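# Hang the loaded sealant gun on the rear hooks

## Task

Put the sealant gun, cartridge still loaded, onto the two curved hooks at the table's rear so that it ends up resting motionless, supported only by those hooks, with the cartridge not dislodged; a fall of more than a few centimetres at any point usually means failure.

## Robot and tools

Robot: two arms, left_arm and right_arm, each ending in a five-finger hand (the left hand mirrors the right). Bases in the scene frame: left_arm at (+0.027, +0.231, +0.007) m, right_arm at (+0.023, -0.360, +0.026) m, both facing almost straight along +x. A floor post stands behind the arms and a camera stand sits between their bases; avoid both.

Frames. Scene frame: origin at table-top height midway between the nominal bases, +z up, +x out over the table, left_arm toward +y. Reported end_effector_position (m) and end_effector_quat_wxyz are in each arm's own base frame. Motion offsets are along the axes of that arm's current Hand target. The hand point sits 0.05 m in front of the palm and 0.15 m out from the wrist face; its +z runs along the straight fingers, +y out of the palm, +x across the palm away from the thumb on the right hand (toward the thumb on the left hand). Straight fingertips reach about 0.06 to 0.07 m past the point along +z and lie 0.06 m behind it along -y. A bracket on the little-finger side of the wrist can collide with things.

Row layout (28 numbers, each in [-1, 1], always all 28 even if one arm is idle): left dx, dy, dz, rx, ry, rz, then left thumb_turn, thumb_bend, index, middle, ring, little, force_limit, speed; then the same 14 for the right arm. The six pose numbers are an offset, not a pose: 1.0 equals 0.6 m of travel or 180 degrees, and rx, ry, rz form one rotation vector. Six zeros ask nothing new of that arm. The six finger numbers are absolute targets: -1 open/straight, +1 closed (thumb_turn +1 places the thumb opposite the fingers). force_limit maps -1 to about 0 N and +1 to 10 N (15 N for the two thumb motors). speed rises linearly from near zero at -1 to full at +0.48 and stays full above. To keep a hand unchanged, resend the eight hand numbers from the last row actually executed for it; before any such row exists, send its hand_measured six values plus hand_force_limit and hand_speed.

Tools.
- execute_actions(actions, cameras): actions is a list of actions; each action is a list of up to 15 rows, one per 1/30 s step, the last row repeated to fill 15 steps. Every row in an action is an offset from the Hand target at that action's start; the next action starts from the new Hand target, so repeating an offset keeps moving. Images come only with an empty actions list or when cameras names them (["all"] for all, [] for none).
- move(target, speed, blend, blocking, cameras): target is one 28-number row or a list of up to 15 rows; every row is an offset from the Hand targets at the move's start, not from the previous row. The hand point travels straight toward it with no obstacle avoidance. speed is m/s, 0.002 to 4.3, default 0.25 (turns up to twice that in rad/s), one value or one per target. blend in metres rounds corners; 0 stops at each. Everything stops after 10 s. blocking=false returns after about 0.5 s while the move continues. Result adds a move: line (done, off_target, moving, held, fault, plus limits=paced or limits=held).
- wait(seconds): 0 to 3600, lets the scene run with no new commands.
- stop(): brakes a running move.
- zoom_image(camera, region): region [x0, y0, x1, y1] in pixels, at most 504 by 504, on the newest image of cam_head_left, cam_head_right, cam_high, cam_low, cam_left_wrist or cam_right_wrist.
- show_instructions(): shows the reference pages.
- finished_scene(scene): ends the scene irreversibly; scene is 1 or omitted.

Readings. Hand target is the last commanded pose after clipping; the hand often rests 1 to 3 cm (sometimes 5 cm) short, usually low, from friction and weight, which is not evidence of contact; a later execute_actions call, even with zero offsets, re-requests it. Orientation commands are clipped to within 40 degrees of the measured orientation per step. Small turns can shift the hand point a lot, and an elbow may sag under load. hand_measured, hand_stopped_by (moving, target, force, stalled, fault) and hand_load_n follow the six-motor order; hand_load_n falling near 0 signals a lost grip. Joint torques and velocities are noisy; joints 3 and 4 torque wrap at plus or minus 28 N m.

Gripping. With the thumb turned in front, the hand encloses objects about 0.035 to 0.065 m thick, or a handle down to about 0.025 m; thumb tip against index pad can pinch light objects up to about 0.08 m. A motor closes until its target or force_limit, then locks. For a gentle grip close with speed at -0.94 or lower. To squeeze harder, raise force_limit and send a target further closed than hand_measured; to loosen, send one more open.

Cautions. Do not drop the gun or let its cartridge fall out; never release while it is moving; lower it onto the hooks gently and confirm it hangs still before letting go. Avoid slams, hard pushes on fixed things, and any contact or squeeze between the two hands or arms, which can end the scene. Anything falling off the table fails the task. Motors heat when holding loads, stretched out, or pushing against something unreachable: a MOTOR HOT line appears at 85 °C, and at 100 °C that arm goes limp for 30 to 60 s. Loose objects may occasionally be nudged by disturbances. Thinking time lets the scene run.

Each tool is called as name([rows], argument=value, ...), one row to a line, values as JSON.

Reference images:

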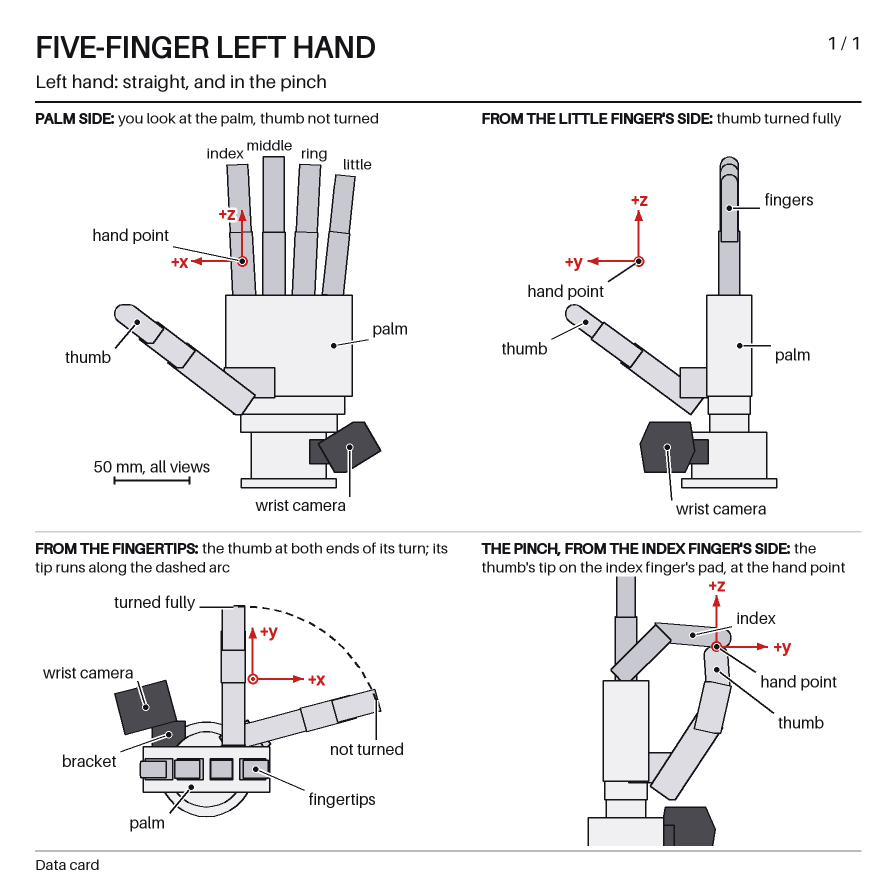

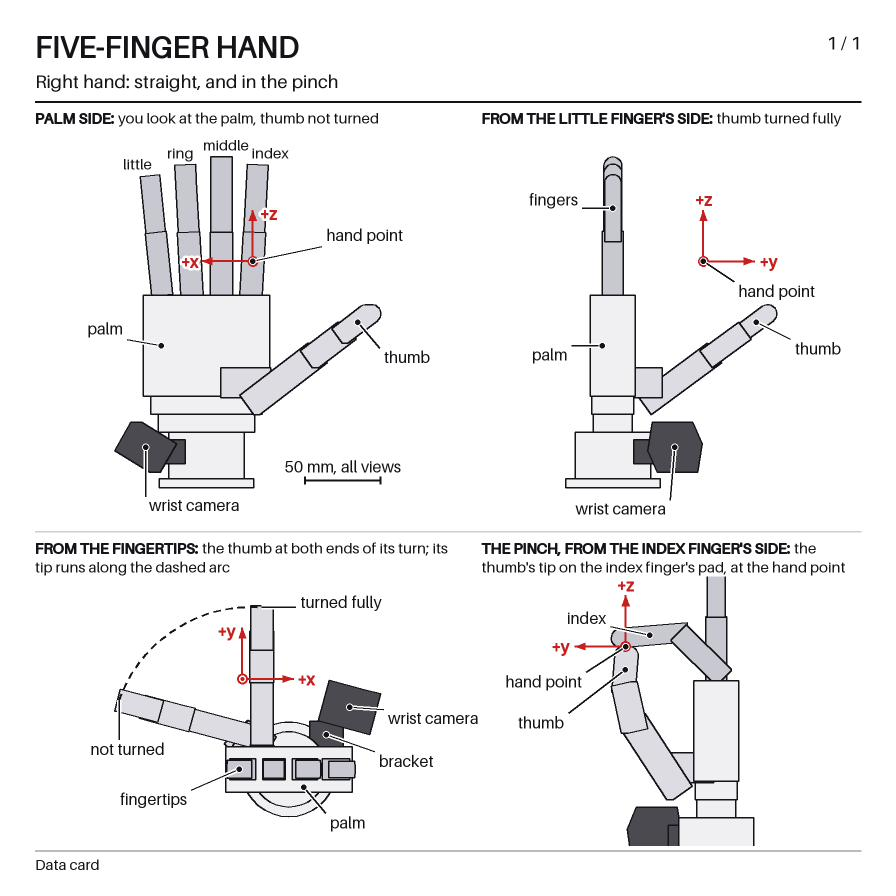

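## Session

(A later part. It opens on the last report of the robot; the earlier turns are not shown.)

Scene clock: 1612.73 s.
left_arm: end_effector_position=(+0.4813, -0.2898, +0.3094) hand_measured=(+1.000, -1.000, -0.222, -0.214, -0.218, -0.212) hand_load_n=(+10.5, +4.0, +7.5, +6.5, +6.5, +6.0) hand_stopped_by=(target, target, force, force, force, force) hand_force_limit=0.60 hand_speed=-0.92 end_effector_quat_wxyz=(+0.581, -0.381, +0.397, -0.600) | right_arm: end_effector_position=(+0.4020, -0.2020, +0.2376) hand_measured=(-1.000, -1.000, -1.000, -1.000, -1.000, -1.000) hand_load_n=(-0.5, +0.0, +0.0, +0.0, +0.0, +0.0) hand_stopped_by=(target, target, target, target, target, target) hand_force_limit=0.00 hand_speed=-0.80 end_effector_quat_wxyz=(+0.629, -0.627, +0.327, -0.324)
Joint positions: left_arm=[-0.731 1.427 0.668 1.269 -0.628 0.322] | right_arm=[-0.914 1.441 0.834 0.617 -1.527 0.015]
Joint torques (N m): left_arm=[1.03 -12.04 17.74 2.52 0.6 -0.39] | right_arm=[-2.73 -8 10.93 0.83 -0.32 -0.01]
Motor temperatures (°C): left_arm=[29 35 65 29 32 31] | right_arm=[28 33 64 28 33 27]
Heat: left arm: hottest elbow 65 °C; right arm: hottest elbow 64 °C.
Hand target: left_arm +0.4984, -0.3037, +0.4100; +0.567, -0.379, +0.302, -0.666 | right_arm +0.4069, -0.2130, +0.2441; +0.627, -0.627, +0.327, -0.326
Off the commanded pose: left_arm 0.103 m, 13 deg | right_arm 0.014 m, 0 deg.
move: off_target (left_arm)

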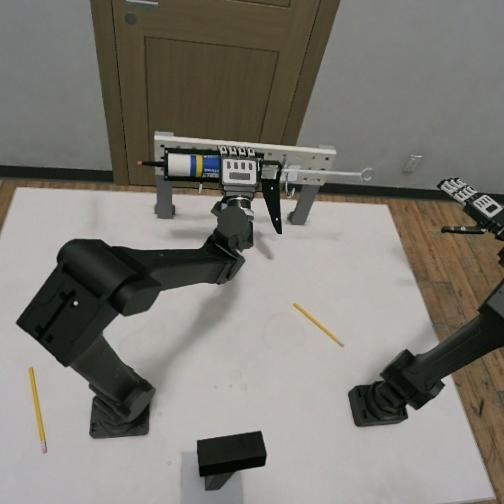

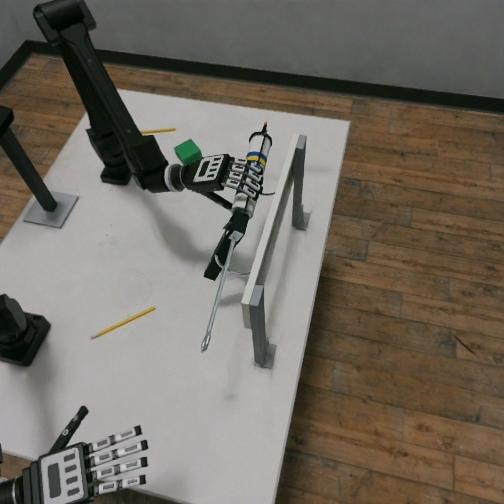

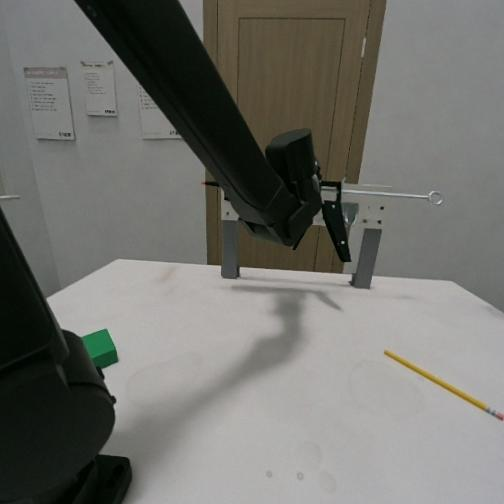

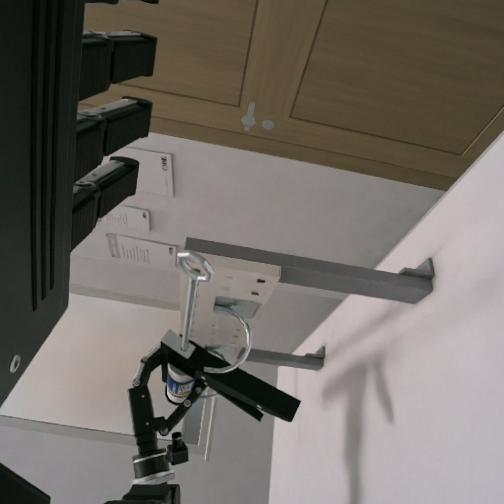

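move(target=[-0.0117,0.0625,-0.024,0,0,0,1,-1,0.2,0.2,0.2,0.2,0.6,-0.92,0,0,0,0,0,0,-1,-1,-1,-1,-1,-1,0,-0.8], cameras=["cam_head_left","cam_high","cam_low","cam_right_wrist"], speed=0.06)

zoom_image(camera="cam_right_wrist", region=[120, 220, 400, 500])

zoom_image(camera="cam_high", region=[140, 90, 340, 340])

zoom_image(camera="cam_head_left", region=[130, 110, 370, 260])

Scene clock: 1634.97 s.
left_arm: end_effector_position=(+0.4930, -0.2950, +0.2749) hand_measured=(+1.000, -1.000, -0.222, -0.214, -0.218, -0.212) hand_load_n=(+10.5, +4.5, +7.0, +6.5, +6.5, +6.0) hand_stopped_by=(target, target, force, force, force, force) hand_force_limit=0.60 hand_speed=-0.92 end_effector_quat_wxyz=(+0.578, -0.382, +0.404, -0.597) | right_arm: end_effector_position=(+0.4020, -0.2020, +0.2376) hand_measured=(-1.000, -1.000, -1.000, -1.000, -1.000, -1.000) hand_load_n=(+0.0, +0.0, +0.0, +0.0, +0.0, +0.0) hand_stopped_by=(target, target, target, target, target, target) hand_force_limit=0.00 hand_speed=-0.80 end_effector_quat_wxyz=(+0.629, -0.627, +0.327, -0.324)
Joint positions: left_arm=[-0.719 1.528 0.668 1.348 -0.617 0.309] | right_arm=[-0.914 1.441 0.834 0.617 -1.527 0.015]
Joint torques (N m): left_arm=[1.79 -13.04 15.04 4.05 0.6 -0.43] | right_arm=[-2.61 -8.06 10.89 0.85 -0.31 -0.01]
Motor temperatures (°C): left_arm=[29 36 63 29 32 31] | right_arm=[28 33 64 28 33 27]
Heat: left arm: hottest elbow 63 °C; right arm: hottest elbow 64 °C.
Hand target: left_arm +0.5064, -0.3036, +0.3702; +0.567, -0.379, +0.302, -0.666 | right_arm +0.4069, -0.2130, +0.2441; +0.627, -0.627, +0.327, -0.326
Off the commanded pose: left_arm 0.096 m, 14 deg | right_arm 0.014 m, 0 deg.
move: off_target (left_arm)

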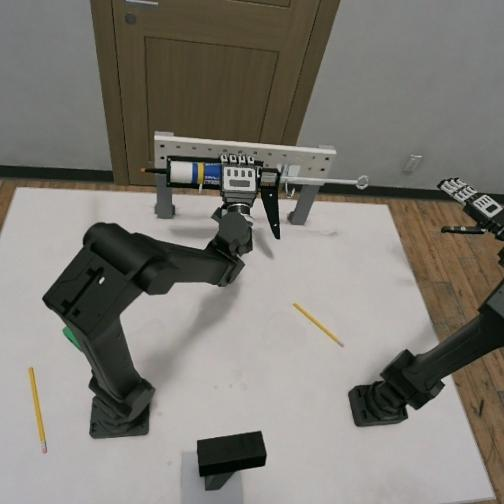

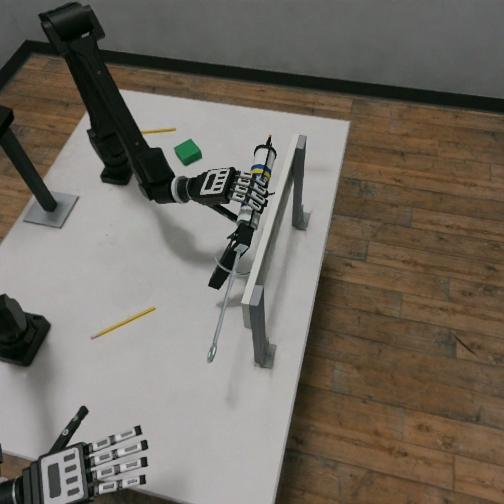

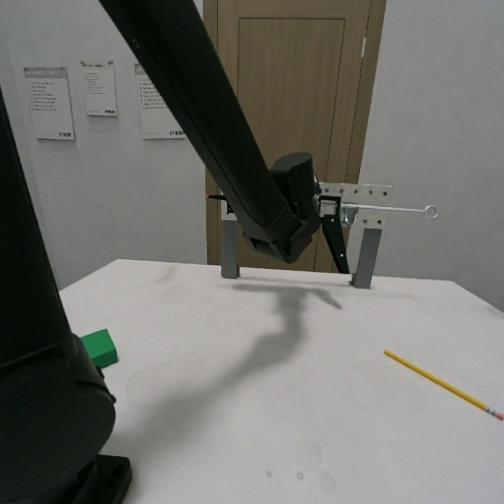

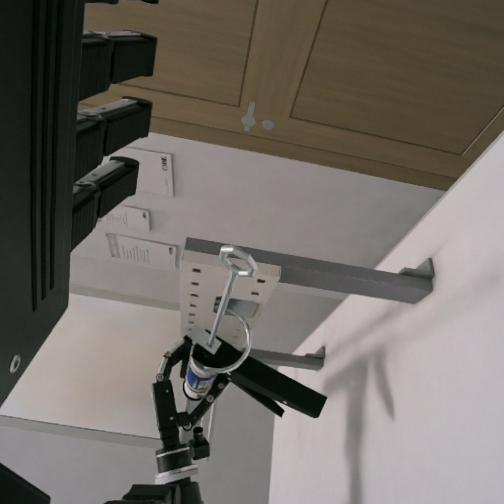

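Scaled by 1.800 from the camera's image (finer frame: 720x720).

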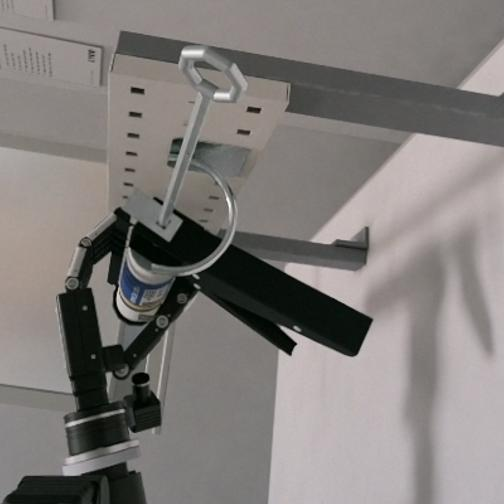

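Scaled by 2.016 from the camera's image (finer frame: 720x720).

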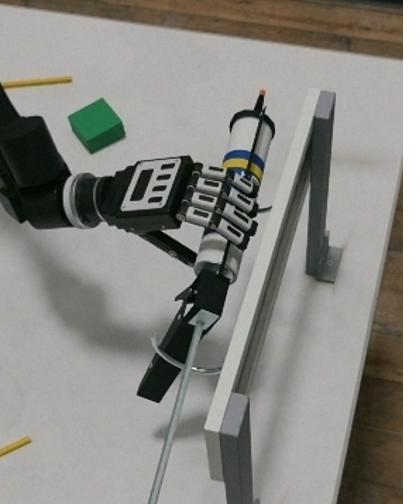

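Scaled by 2.100 from the camera's image (finer frame: 720x720).

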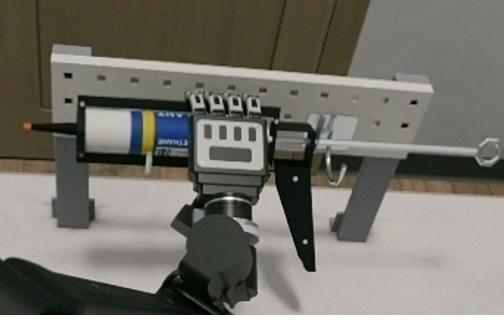

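move(target=[-0.0047,0.0235,-0.0247,0,0,0.0444,1,-1,0.2,0.2,0.2,0.2,0.6,-0.92,0,0,0,0,0,0,-1,-1,-1,-1,-1,-1,0,-0.8], cameras=["cam_head_left","cam_high","cam_low","cam_right_wrist"], speed=0.05)

zoom_image(camera="cam_right_wrist", region=[120, 220, 400, 500])

zoom_image(camera="cam_high", region=[140, 90, 340, 340])

zoom_image(camera="cam_head_left", region=[130, 110, 370, 260])

Scene clock: 1657.67 s.
left_arm: end_effector_position=(+0.4954, -0.2871, +0.2647) hand_measured=(+1.000, -1.000, -0.222, -0.214, -0.218, -0.212) hand_load_n=(+11.0, +4.0, +7.0, +6.5, +6.5, +5.5) hand_stopped_by=(target, target, force, force, force, force) hand_force_limit=0.60 hand_speed=-0.92 end_effector_quat_wxyz=(+0.615, -0.366, +0.412, -0.564) | right_arm: end_effector_position=(+0.4020, -0.2020, +0.2376) hand_measured=(-1.000, -1.000, -1.000, -1.000, -1.000, -1.000) hand_load_n=(-0.5, +0.0, +0.0, +0.0, +0.0, +0.0) hand_stopped_by=(target, target, target, target, target, target) hand_force_limit=0.00 hand_speed=-0.80 end_effector_quat_wxyz=(+0.629, -0.627, +0.327, -0.324)
Joint positions: left_arm=[-0.724 1.568 0.668 1.412 -0.641 0.426] | right_arm=[-0.914 1.441 0.834 0.617 -1.527 0.015]
Joint torques (N m): left_arm=[-0.03 -12.75 13.96 3.85 0.61 0.01] | right_arm=[-2.84 -8.06 10.93 0.84 -0.32 0]
Motor temperatures (°C): left_arm=[29 37 61 30 32 31] | right_arm=[28 33 64 28 33 27]
Heat: left arm: hottest elbow 61 °C; right arm: hottest elbow 64 °C.
Hand target: left_arm +0.5014, -0.3037, +0.3501; +0.612, -0.357, +0.328, -0.625 | right_arm +0.4069, -0.2130, +0.2441; +0.627, -0.627, +0.327, -0.326
Off the commanded pose: left_arm 0.087 m, 12 deg | right_arm 0.014 m, 0 deg.
move: off_target (left_arm)

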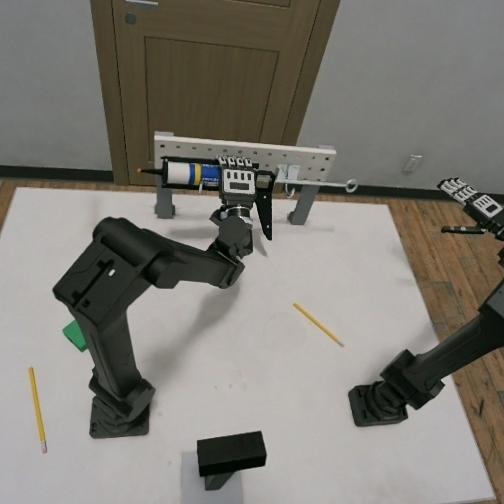

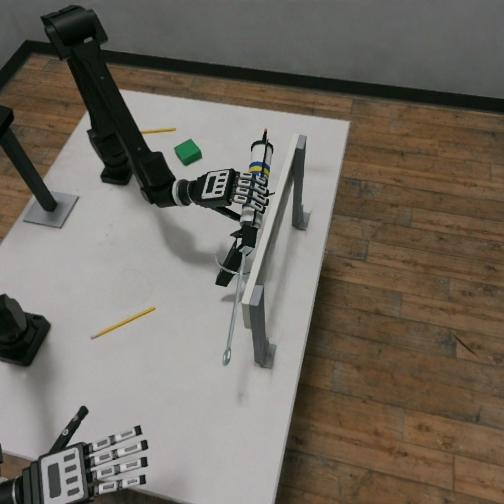

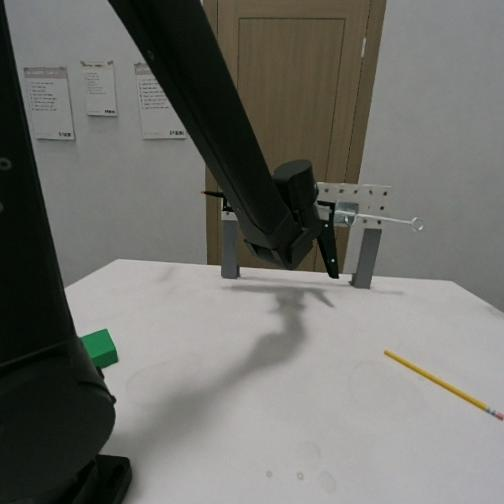

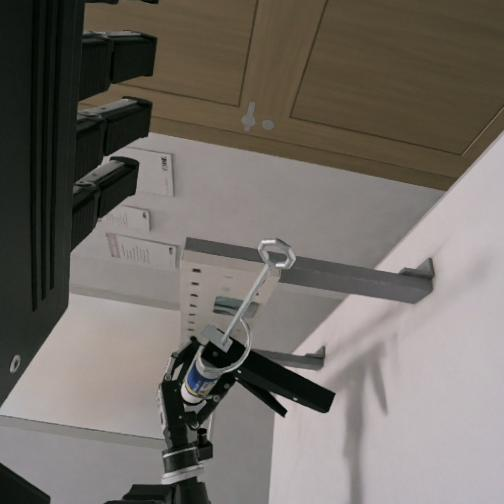

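Scaled by 1.800 from the camera's image (finer frame: 720x720).

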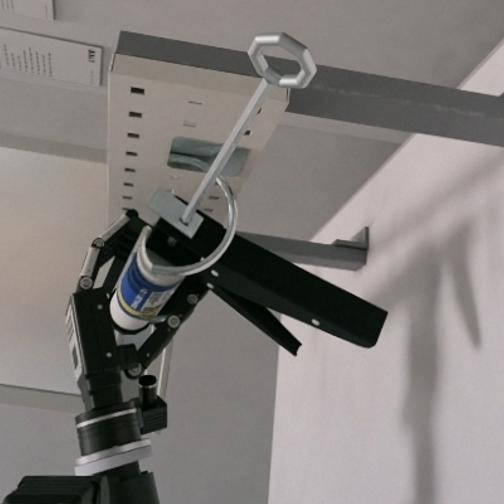

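Scaled by 2.016 from the camera's image (finer frame: 720x720).

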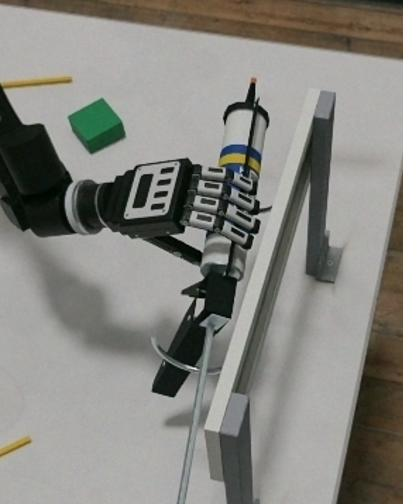

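Scaled by 2.100 from the camera's image (finer frame: 720x720).

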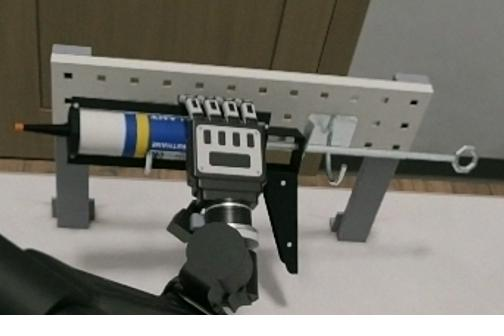

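move(target=[0.0058,0.0118,-0.0193,-0.0008,0.0141,0.0134,1,-1,0.2,0.2,0.2,0.2,0.6,-0.92,0,0,0,0,0,0,-1,-1,-1,-1,-1,-1,0,-0.8], cameras=["cam_head_left","cam_high","cam_low","cam_right_wrist"], speed=0.04)

zoom_image(camera="cam_right_wrist", region=[140, 220, 350, 430])

zoom_image(camera="cam_high", region=[160, 120, 310, 310])

zoom_image(camera="cam_head_left", region=[130, 110, 370, 260])

Scene clock: 1682.27 s.
left_arm: end_effector_position=(+0.4938, -0.2946, +0.2620) hand_measured=(+1.000, -1.000, -0.222, -0.214, -0.218, -0.212) hand_load_n=(+11.0, +4.0, +7.0, +6.5, +6.5, +5.5) hand_stopped_by=(target, target, force, force, force, force) hand_force_limit=0.60 hand_speed=-0.92 end_effector_quat_wxyz=(+0.617, -0.347, +0.425, -0.564) | right_arm: end_effector_position=(+0.4020, -0.2020, +0.2376) hand_measured=(-1.000, -1.000, -1.000, -1.000, -1.000, -1.000) hand_load_n=(+0.0, +0.0, +0.0, +0.0, +0.0, +0.0) hand_stopped_by=(target, target, target, target, target, target) hand_force_limit=0.00 hand_speed=-0.80 end_effector_quat_wxyz=(+0.629, -0.627, +0.327, -0.324)
Joint positions: left_arm=[-0.729 1.577 0.668 1.416 -0.609 0.454] | right_arm=[-0.914 1.441 0.834 0.617 -1.527 0.015]
Joint torques (N m): left_arm=[-0.26 -12.81 12.33 4.04 0.68 0.04] | right_arm=[-2.67 -8 10.91 0.8 -0.32 -0.02]
Motor temperatures (°C): left_arm=[29 37 59 30 32 30] | right_arm=[28 33 65 28 33 27]
Heat: left arm: hottest elbow 59 °C; right arm: hottest elbow 65 °C.
Hand target: left_arm +0.4954, -0.3079, +0.3380; +0.617, -0.337, +0.350, -0.619 | right_arm +0.4069, -0.2130, +0.2441; +0.627, -0.627, +0.327, -0.326
Off the commanded pose: left_arm 0.077 m, 11 deg | right_arm 0.014 m, 0 deg.
move: off_target (left_arm)

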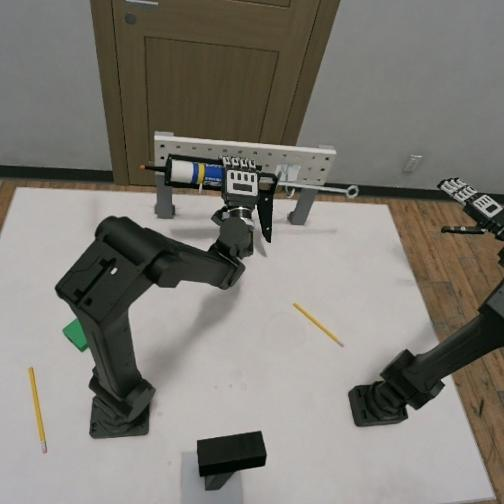

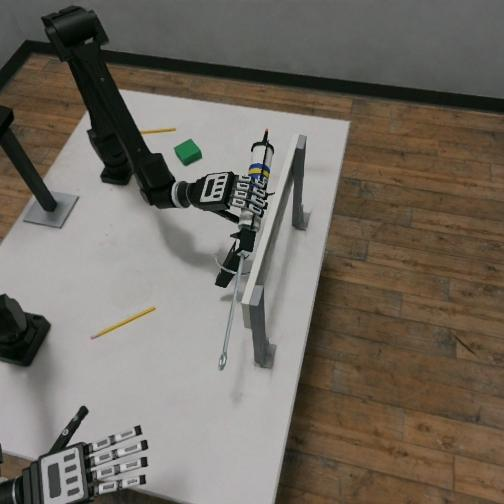

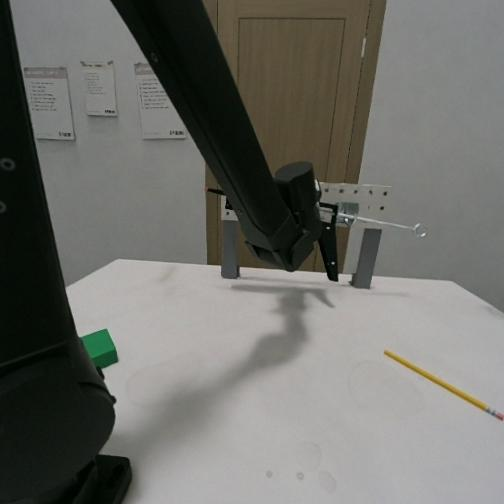

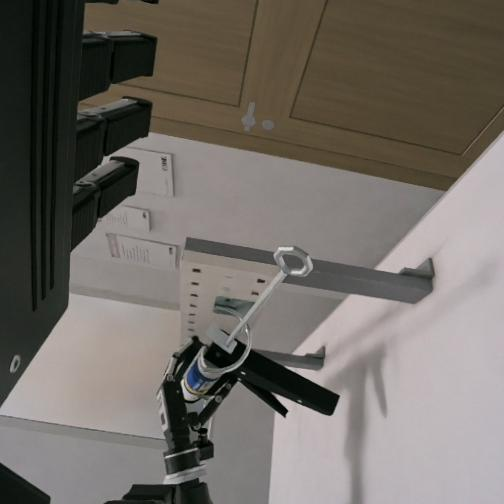

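Scaled by 2.400 from the camera's image (finer frame: 720x720).

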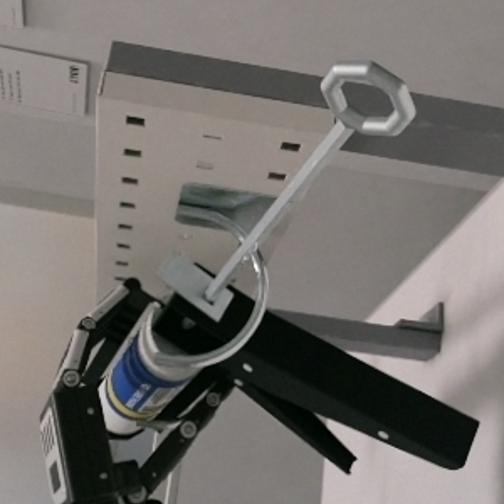

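Scaled by 2.653 from the camera's image (finer frame: 720x720).

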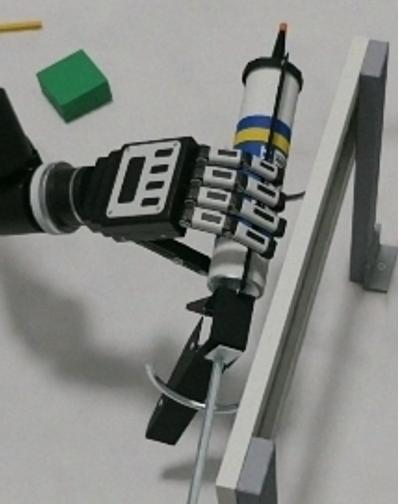

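Scaled by 2.100 from the camera's image (finer frame: 720x720).

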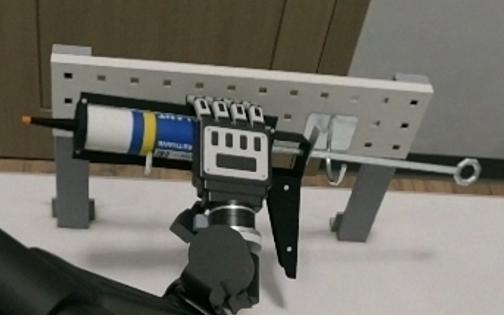

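move(target=[0.0005,0.0142,-0.0245,0,0.0094,0.005,1,-1,0.2,0.2,0.2,0.2,0.6,-0.92,0,0,0,0,0,0,-1,-1,-1,-1,-1,-1,0,-0.8], cameras=["cam_head_left","cam_high","cam_low","cam_right_wrist"], speed=0.04)

zoom_image(camera="cam_right_wrist", region=[140, 220, 350, 430])

zoom_image(camera="cam_high", region=[160, 120, 310, 310])

zoom_image(camera="cam_head_left", region=[130, 110, 370, 260])

Scene clock: 1695.53 s.
left_arm: end_effector_position=(+0.4905, -0.2991, +0.2569) hand_measured=(+1.000, -1.000, -0.222, -0.214, -0.218, -0.212) hand_load_n=(+11.0, +4.5, +7.5, +6.5, +6.5, +5.5) hand_stopped_by=(target, target, force, force, force, force) hand_force_limit=0.60 hand_speed=-0.92 end_effector_quat_wxyz=(+0.616, -0.334, +0.429, -0.570) | right_arm: end_effector_position=(+0.4020, -0.2020, +0.2376) hand_measured=(-1.000, -1.000, -1.000, -1.000, -1.000, -1.000) hand_load_n=(+0.0, +0.0, +0.0, +0.0, +0.0, +0.0) hand_stopped_by=(target, target, target, target, target, target) hand_force_limit=0.00 hand_speed=-0.80 end_effector_quat_wxyz=(+0.629, -0.627, +0.327, -0.324)
Joint positions: left_arm=[-0.733 1.594 0.658 1.449 -0.583 0.463] | right_arm=[-0.914 1.441 0.834 0.617 -1.527 0.015]
Joint torques (N m): left_arm=[0.26 -12.4 10.48 3.93 0.62 0.06] | right_arm=[-2.84 -8 10.93 0.83 -0.32 -0.01]
Motor temperatures (°C): left_arm=[29 37 57 30 32 30] | right_arm=[28 33 65 28 33 27]
Heat: left arm: hottest elbow 57 °C; right arm: hottest elbow 65 °C.
Hand target: left_arm +0.4874, -0.3078, +0.3229; +0.617, -0.325, +0.362, -0.619 | right_arm +0.4069, -0.2130, +0.2441; +0.627, -0.627, +0.327, -0.326
Off the commanded pose: left_arm 0.067 m, 10 deg | right_arm 0.014 m, 0 deg.
move: off_target (left_arm)

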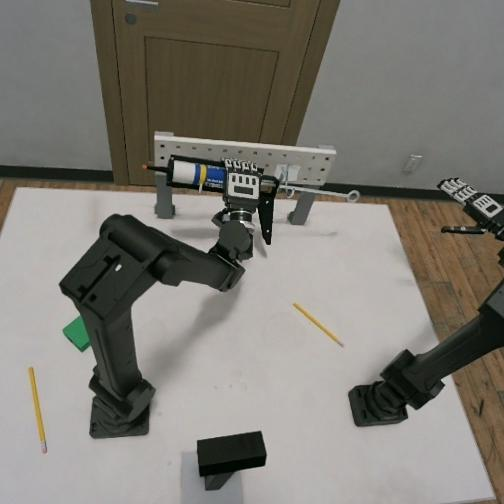

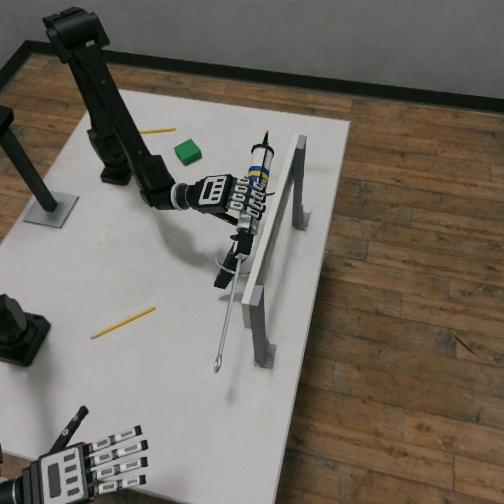

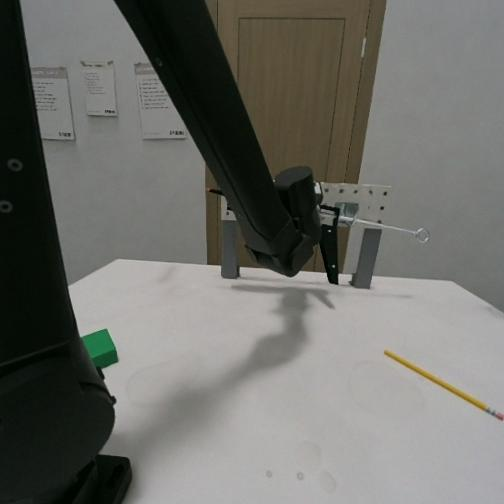

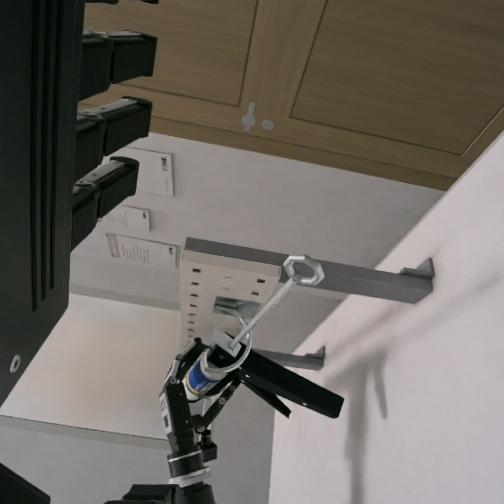

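Scaled by 2.400 from the camera's image (finer frame: 720x720).

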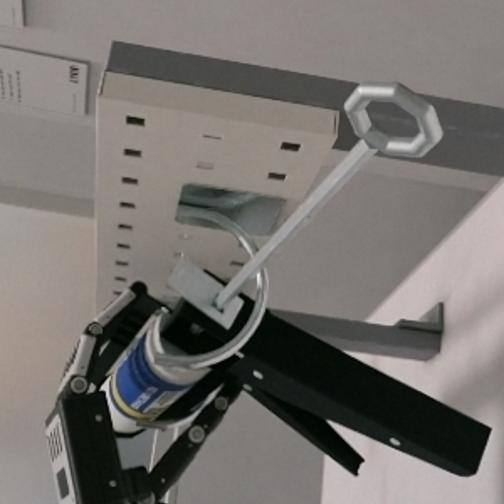

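Scaled by 2.653 from the camera's image (finer frame: 720x720).

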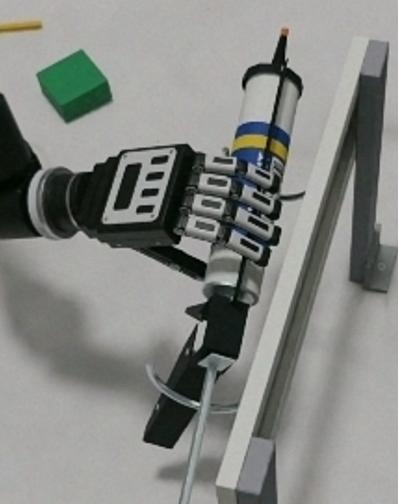

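Scaled by 2.100 from the camera's image (finer frame: 720x720).

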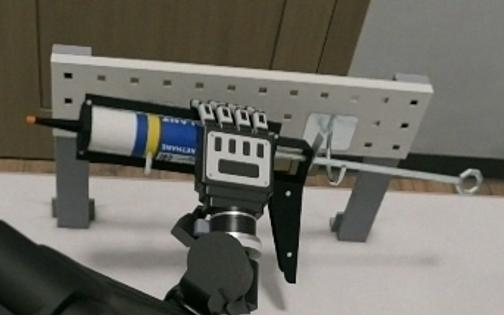

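move(target=[0.0003,0.0212,-0.0261,0,0.003,0.009,1,-1,0.2,0.2,0.2,0.2,0.6,-0.92,0,0,0,0,0,0,-1,-1,-1,-1,-1,-1,0,-0.8], cameras=["cam_head_left","cam_high","cam_low","cam_right_wrist"], speed=0.04)

zoom_image(camera="cam_right_wrist", region=[140, 220, 350, 430])

zoom_image(camera="cam_high", region=[160, 120, 310, 310])

zoom_image(camera="cam_head_left", region=[130, 110, 370, 260])

Scene clock: 1708.10 s.
left_arm: end_effector_position=(+0.4882, -0.2993, +0.2546) hand_measured=(+1.000, -1.000, -0.222, -0.214, -0.218, -0.212) hand_load_n=(+9.0, +4.0, +7.0, +7.0, +8.0, +8.0) hand_stopped_by=(target, target, force, force, force, force) hand_force_limit=0.60 hand_speed=-0.92 end_effector_quat_wxyz=(+0.625, -0.322, +0.424, -0.571) | right_arm: end_effector_position=(+0.4020, -0.2020, +0.2376) hand_measured=(-1.000, -1.000, -1.000, -1.000, -1.000, -1.000) hand_load_n=(-0.5, +0.0, +0.0, +0.0, +0.0, +0.0) hand_stopped_by=(target, target, target, target, target, target) hand_force_limit=0.00 hand_speed=-0.80 end_effector_quat_wxyz=(+0.629, -0.627, +0.327, -0.324)
Joint positions: left_arm=[-0.736 1.62 0.652 1.509 -0.572 0.495] | right_arm=[-0.914 1.441 0.834 0.617 -1.527 0.015]
Joint torques (N m): left_arm=[0.09 -11.81 8.72 3.6 0.26 0.03] | right_arm=[-2.73 -8.12 10.93 0.81 -0.32 -0.02]
Motor temperatures (°C): left_arm=[29 37 57 30 32 30] | right_arm=[28 33 65 28 33 27]
Heat: left arm: hottest elbow 57 °C; right arm: hottest elbow 65 °C.
Hand target: left_arm +0.4808, -0.3069, +0.3039; +0.624, -0.317, +0.369, -0.612 | right_arm +0.4069, -0.2130, +0.2441; +0.627, -0.627, +0.327, -0.326
Off the commanded pose: left_arm 0.050 m, 8 deg | right_arm 0.014 m, 0 deg.
joint sent to its limit (left arm) — joint 4 (wrist pitch), upper limit. The joint targets still meet the commanded pose.
move: off_target (left_arm)

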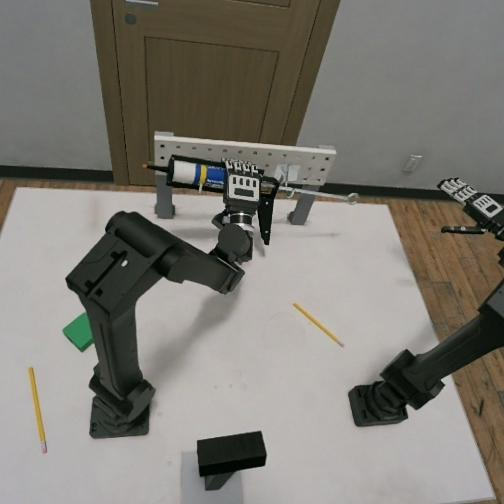

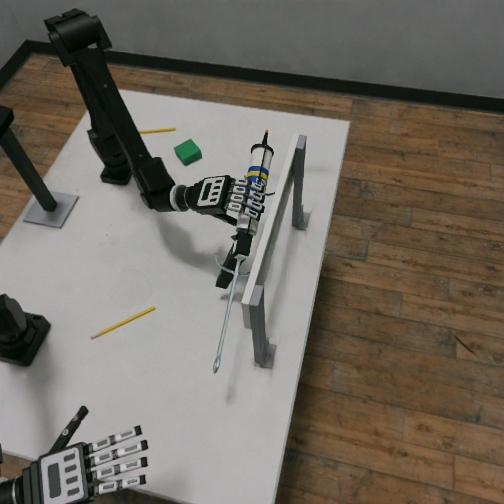

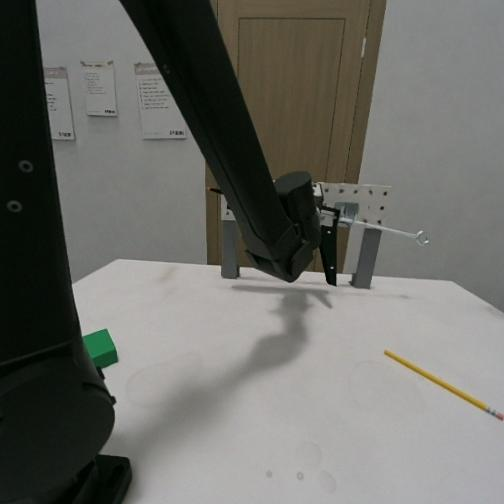

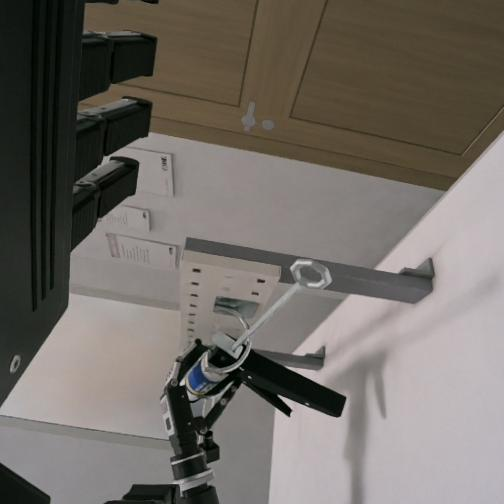

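Scaled by 2.400 from the camera's image (finer frame: 720x720).

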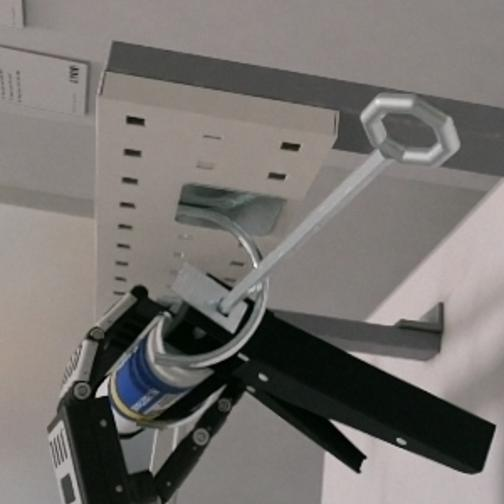

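Scaled by 2.653 from the camera's image (finer frame: 720x720).

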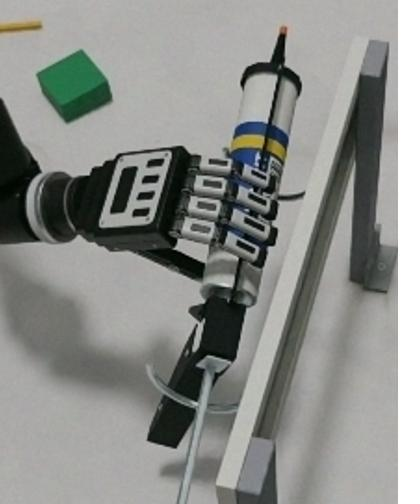

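Scaled by 2.100 from the camera's image (finer frame: 720x720).

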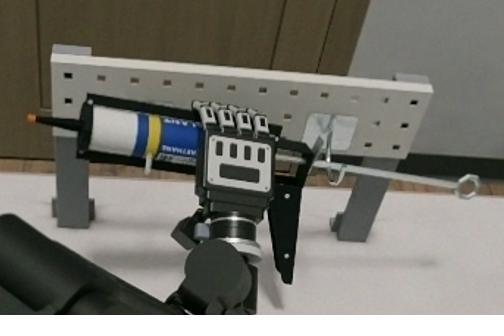

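move(target=[0.0003,0.0235,-0.0233,0,0,0.006,1,-1,0.2,0.2,0.2,0.2,0.6,-0.92,0,0,0,0,0,0,-1,-1,-1,-1,-1,-1,0,-0.8], cameras=["cam_head_left","cam_high","cam_low","cam_right_wrist","cam_left_wrist"], speed=0.04)

zoom_image(camera="cam_right_wrist", region=[140, 220, 350, 430])

zoom_image(camera="cam_low", region=[190, 140, 450, 310])

zoom_image(camera="cam_head_left", region=[130, 110, 370, 260])

Scene clock: 1717.77 s.
left_arm: end_effector_position=(+0.4849, -0.2999, +0.2519) hand_measured=(+1.000, -1.000, -0.220, -0.214, -0.218, -0.212) hand_load_n=(+7.5, +4.0, +4.5, +6.5, +9.0, +10.5) hand_stopped_by=(target, target, force, force, force, force) hand_force_limit=0.60 hand_speed=-0.92 end_effector_quat_wxyz=(+0.627, -0.316, +0.428, -0.569) | right_arm: end_effector_position=(+0.4020, -0.2020, +0.2376) hand_measured=(-1.000, -1.000, -1.000, -1.000, -1.000, -1.000) hand_load_n=(-0.5, +0.0, +0.0, +0.0, +0.0, +0.0) hand_stopped_by=(target, target, target, target, target, target) hand_force_limit=0.00 hand_speed=-0.80 end_effector_quat_wxyz=(+0.629, -0.627, +0.327, -0.324)
Joint positions: left_arm=[-0.741 1.622 0.644 1.518 -0.568 0.512] | right_arm=[-0.914 1.441 0.834 0.617 -1.527 0.015]
Joint torques (N m): left_arm=[0.03 -11.11 7.39 3.54 -0.21 -0.12] | right_arm=[-2.73 -8.06 10.95 0.81 -0.32 -0.02]
Motor temperatures (°C): left_arm=[29 37 56 30 32 30] | right_arm=[28 33 65 28 33 27]
Heat: left arm: hottest elbow 56 °C; right arm: hottest elbow 65 °C.
Hand target: left_arm +0.4765, -0.3057, +0.2846; +0.630, -0.313, +0.372, -0.606 | right_arm +0.4069, -0.2130, +0.2441; +0.627, -0.627, +0.327, -0.326
Off the commanded pose: left_arm 0.034 m, 8 deg | right_arm 0.014 m, 0 deg.
joint sent to its limit (left arm) — joint 4 (wrist pitch), upper limit. The joint targets still meet the commanded pose.
move: off_target (left_arm)
Images, in order (width x height): cam_head_left 504x504, cam_high 504x504, cam_low 504x504, cam_left_wrist 504x504, cam_right_wrist 504x504.

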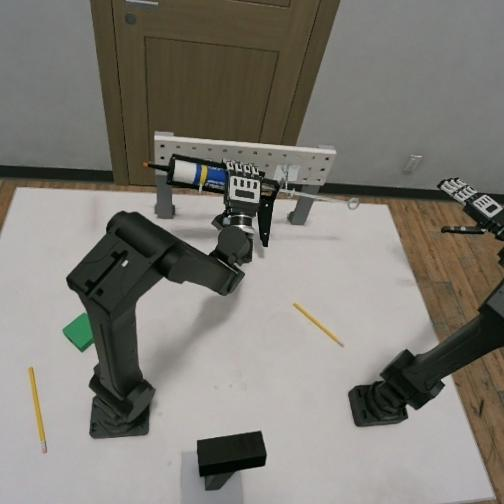

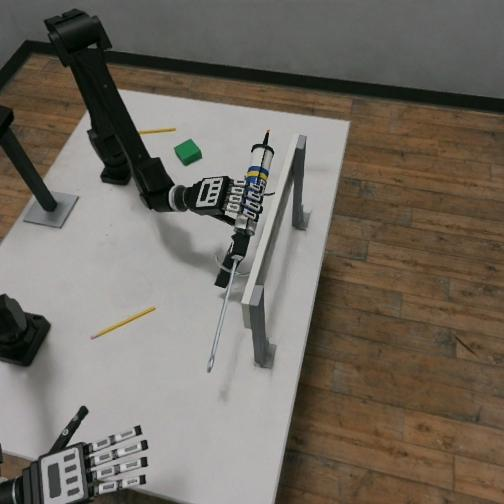

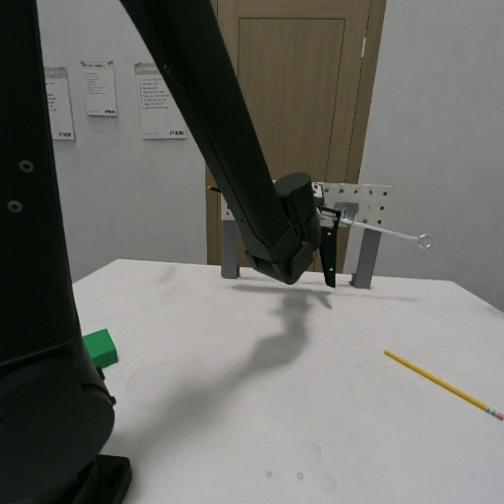

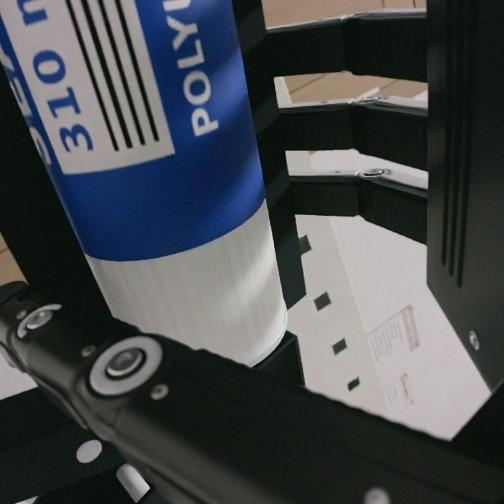

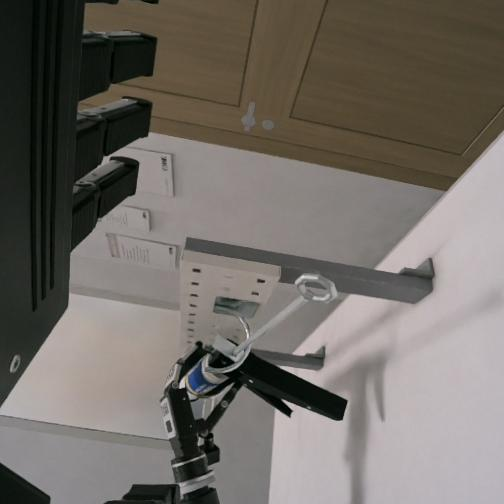

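Scaled by 2.400 from the camera's image (finer frame: 720x720).

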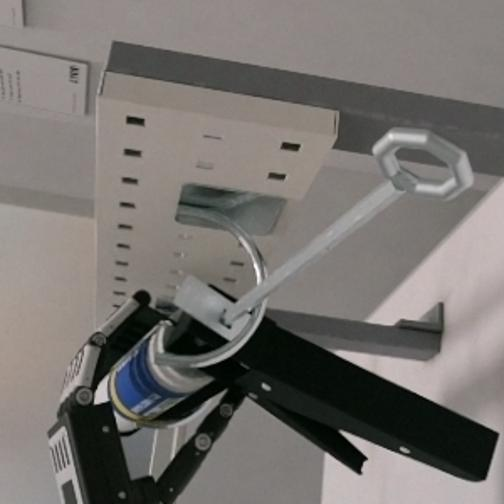

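Scaled by 1.938 from the camera's image (finer frame: 720x720).

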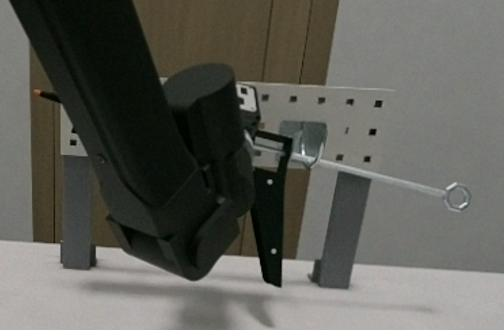

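Scaled by 2.100 from the camera's image (finer frame: 720x720).

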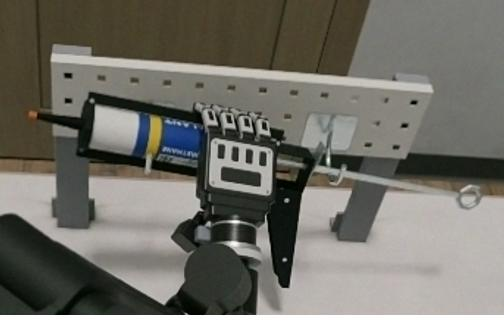

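zoom_image(camera="cam_low", region=[300, 180, 400, 260])

zoom_image(camera="cam_right_wrist", region=[180, 290, 290, 400])

zoom_image(camera="cam_head_left", region=[180, 150, 310, 230])

zoom_image(camera="cam_high", region=[205, 150, 295, 290])

Scaled by 5.040 from the camera's image (finer frame: 720x720).

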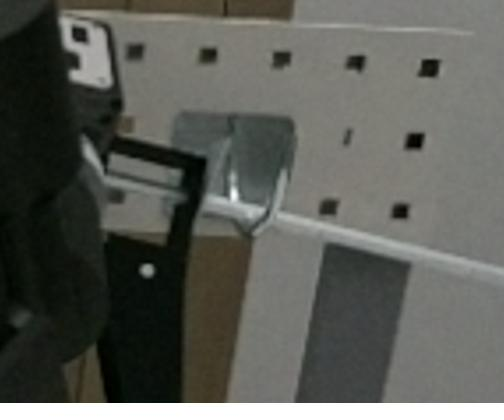

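Scaled by 4.582 from the camera's image (finer frame: 720x720).

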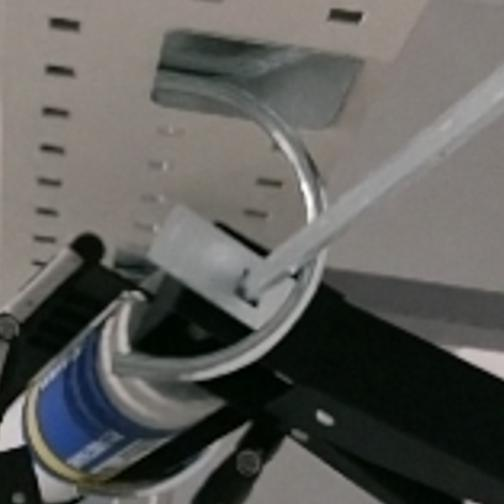

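Scaled by 3.877 from the camera's image (finer frame: 720x720).

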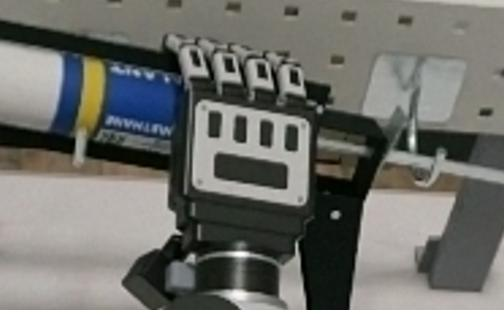

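Scaled by 3.600 from the camera's image (finer frame: 720x720).

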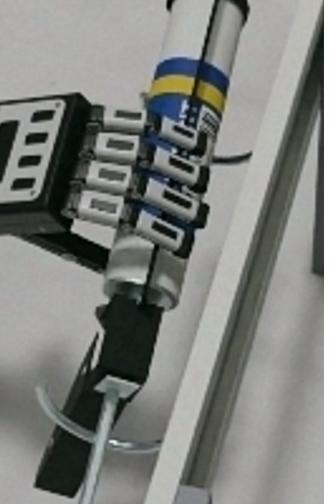

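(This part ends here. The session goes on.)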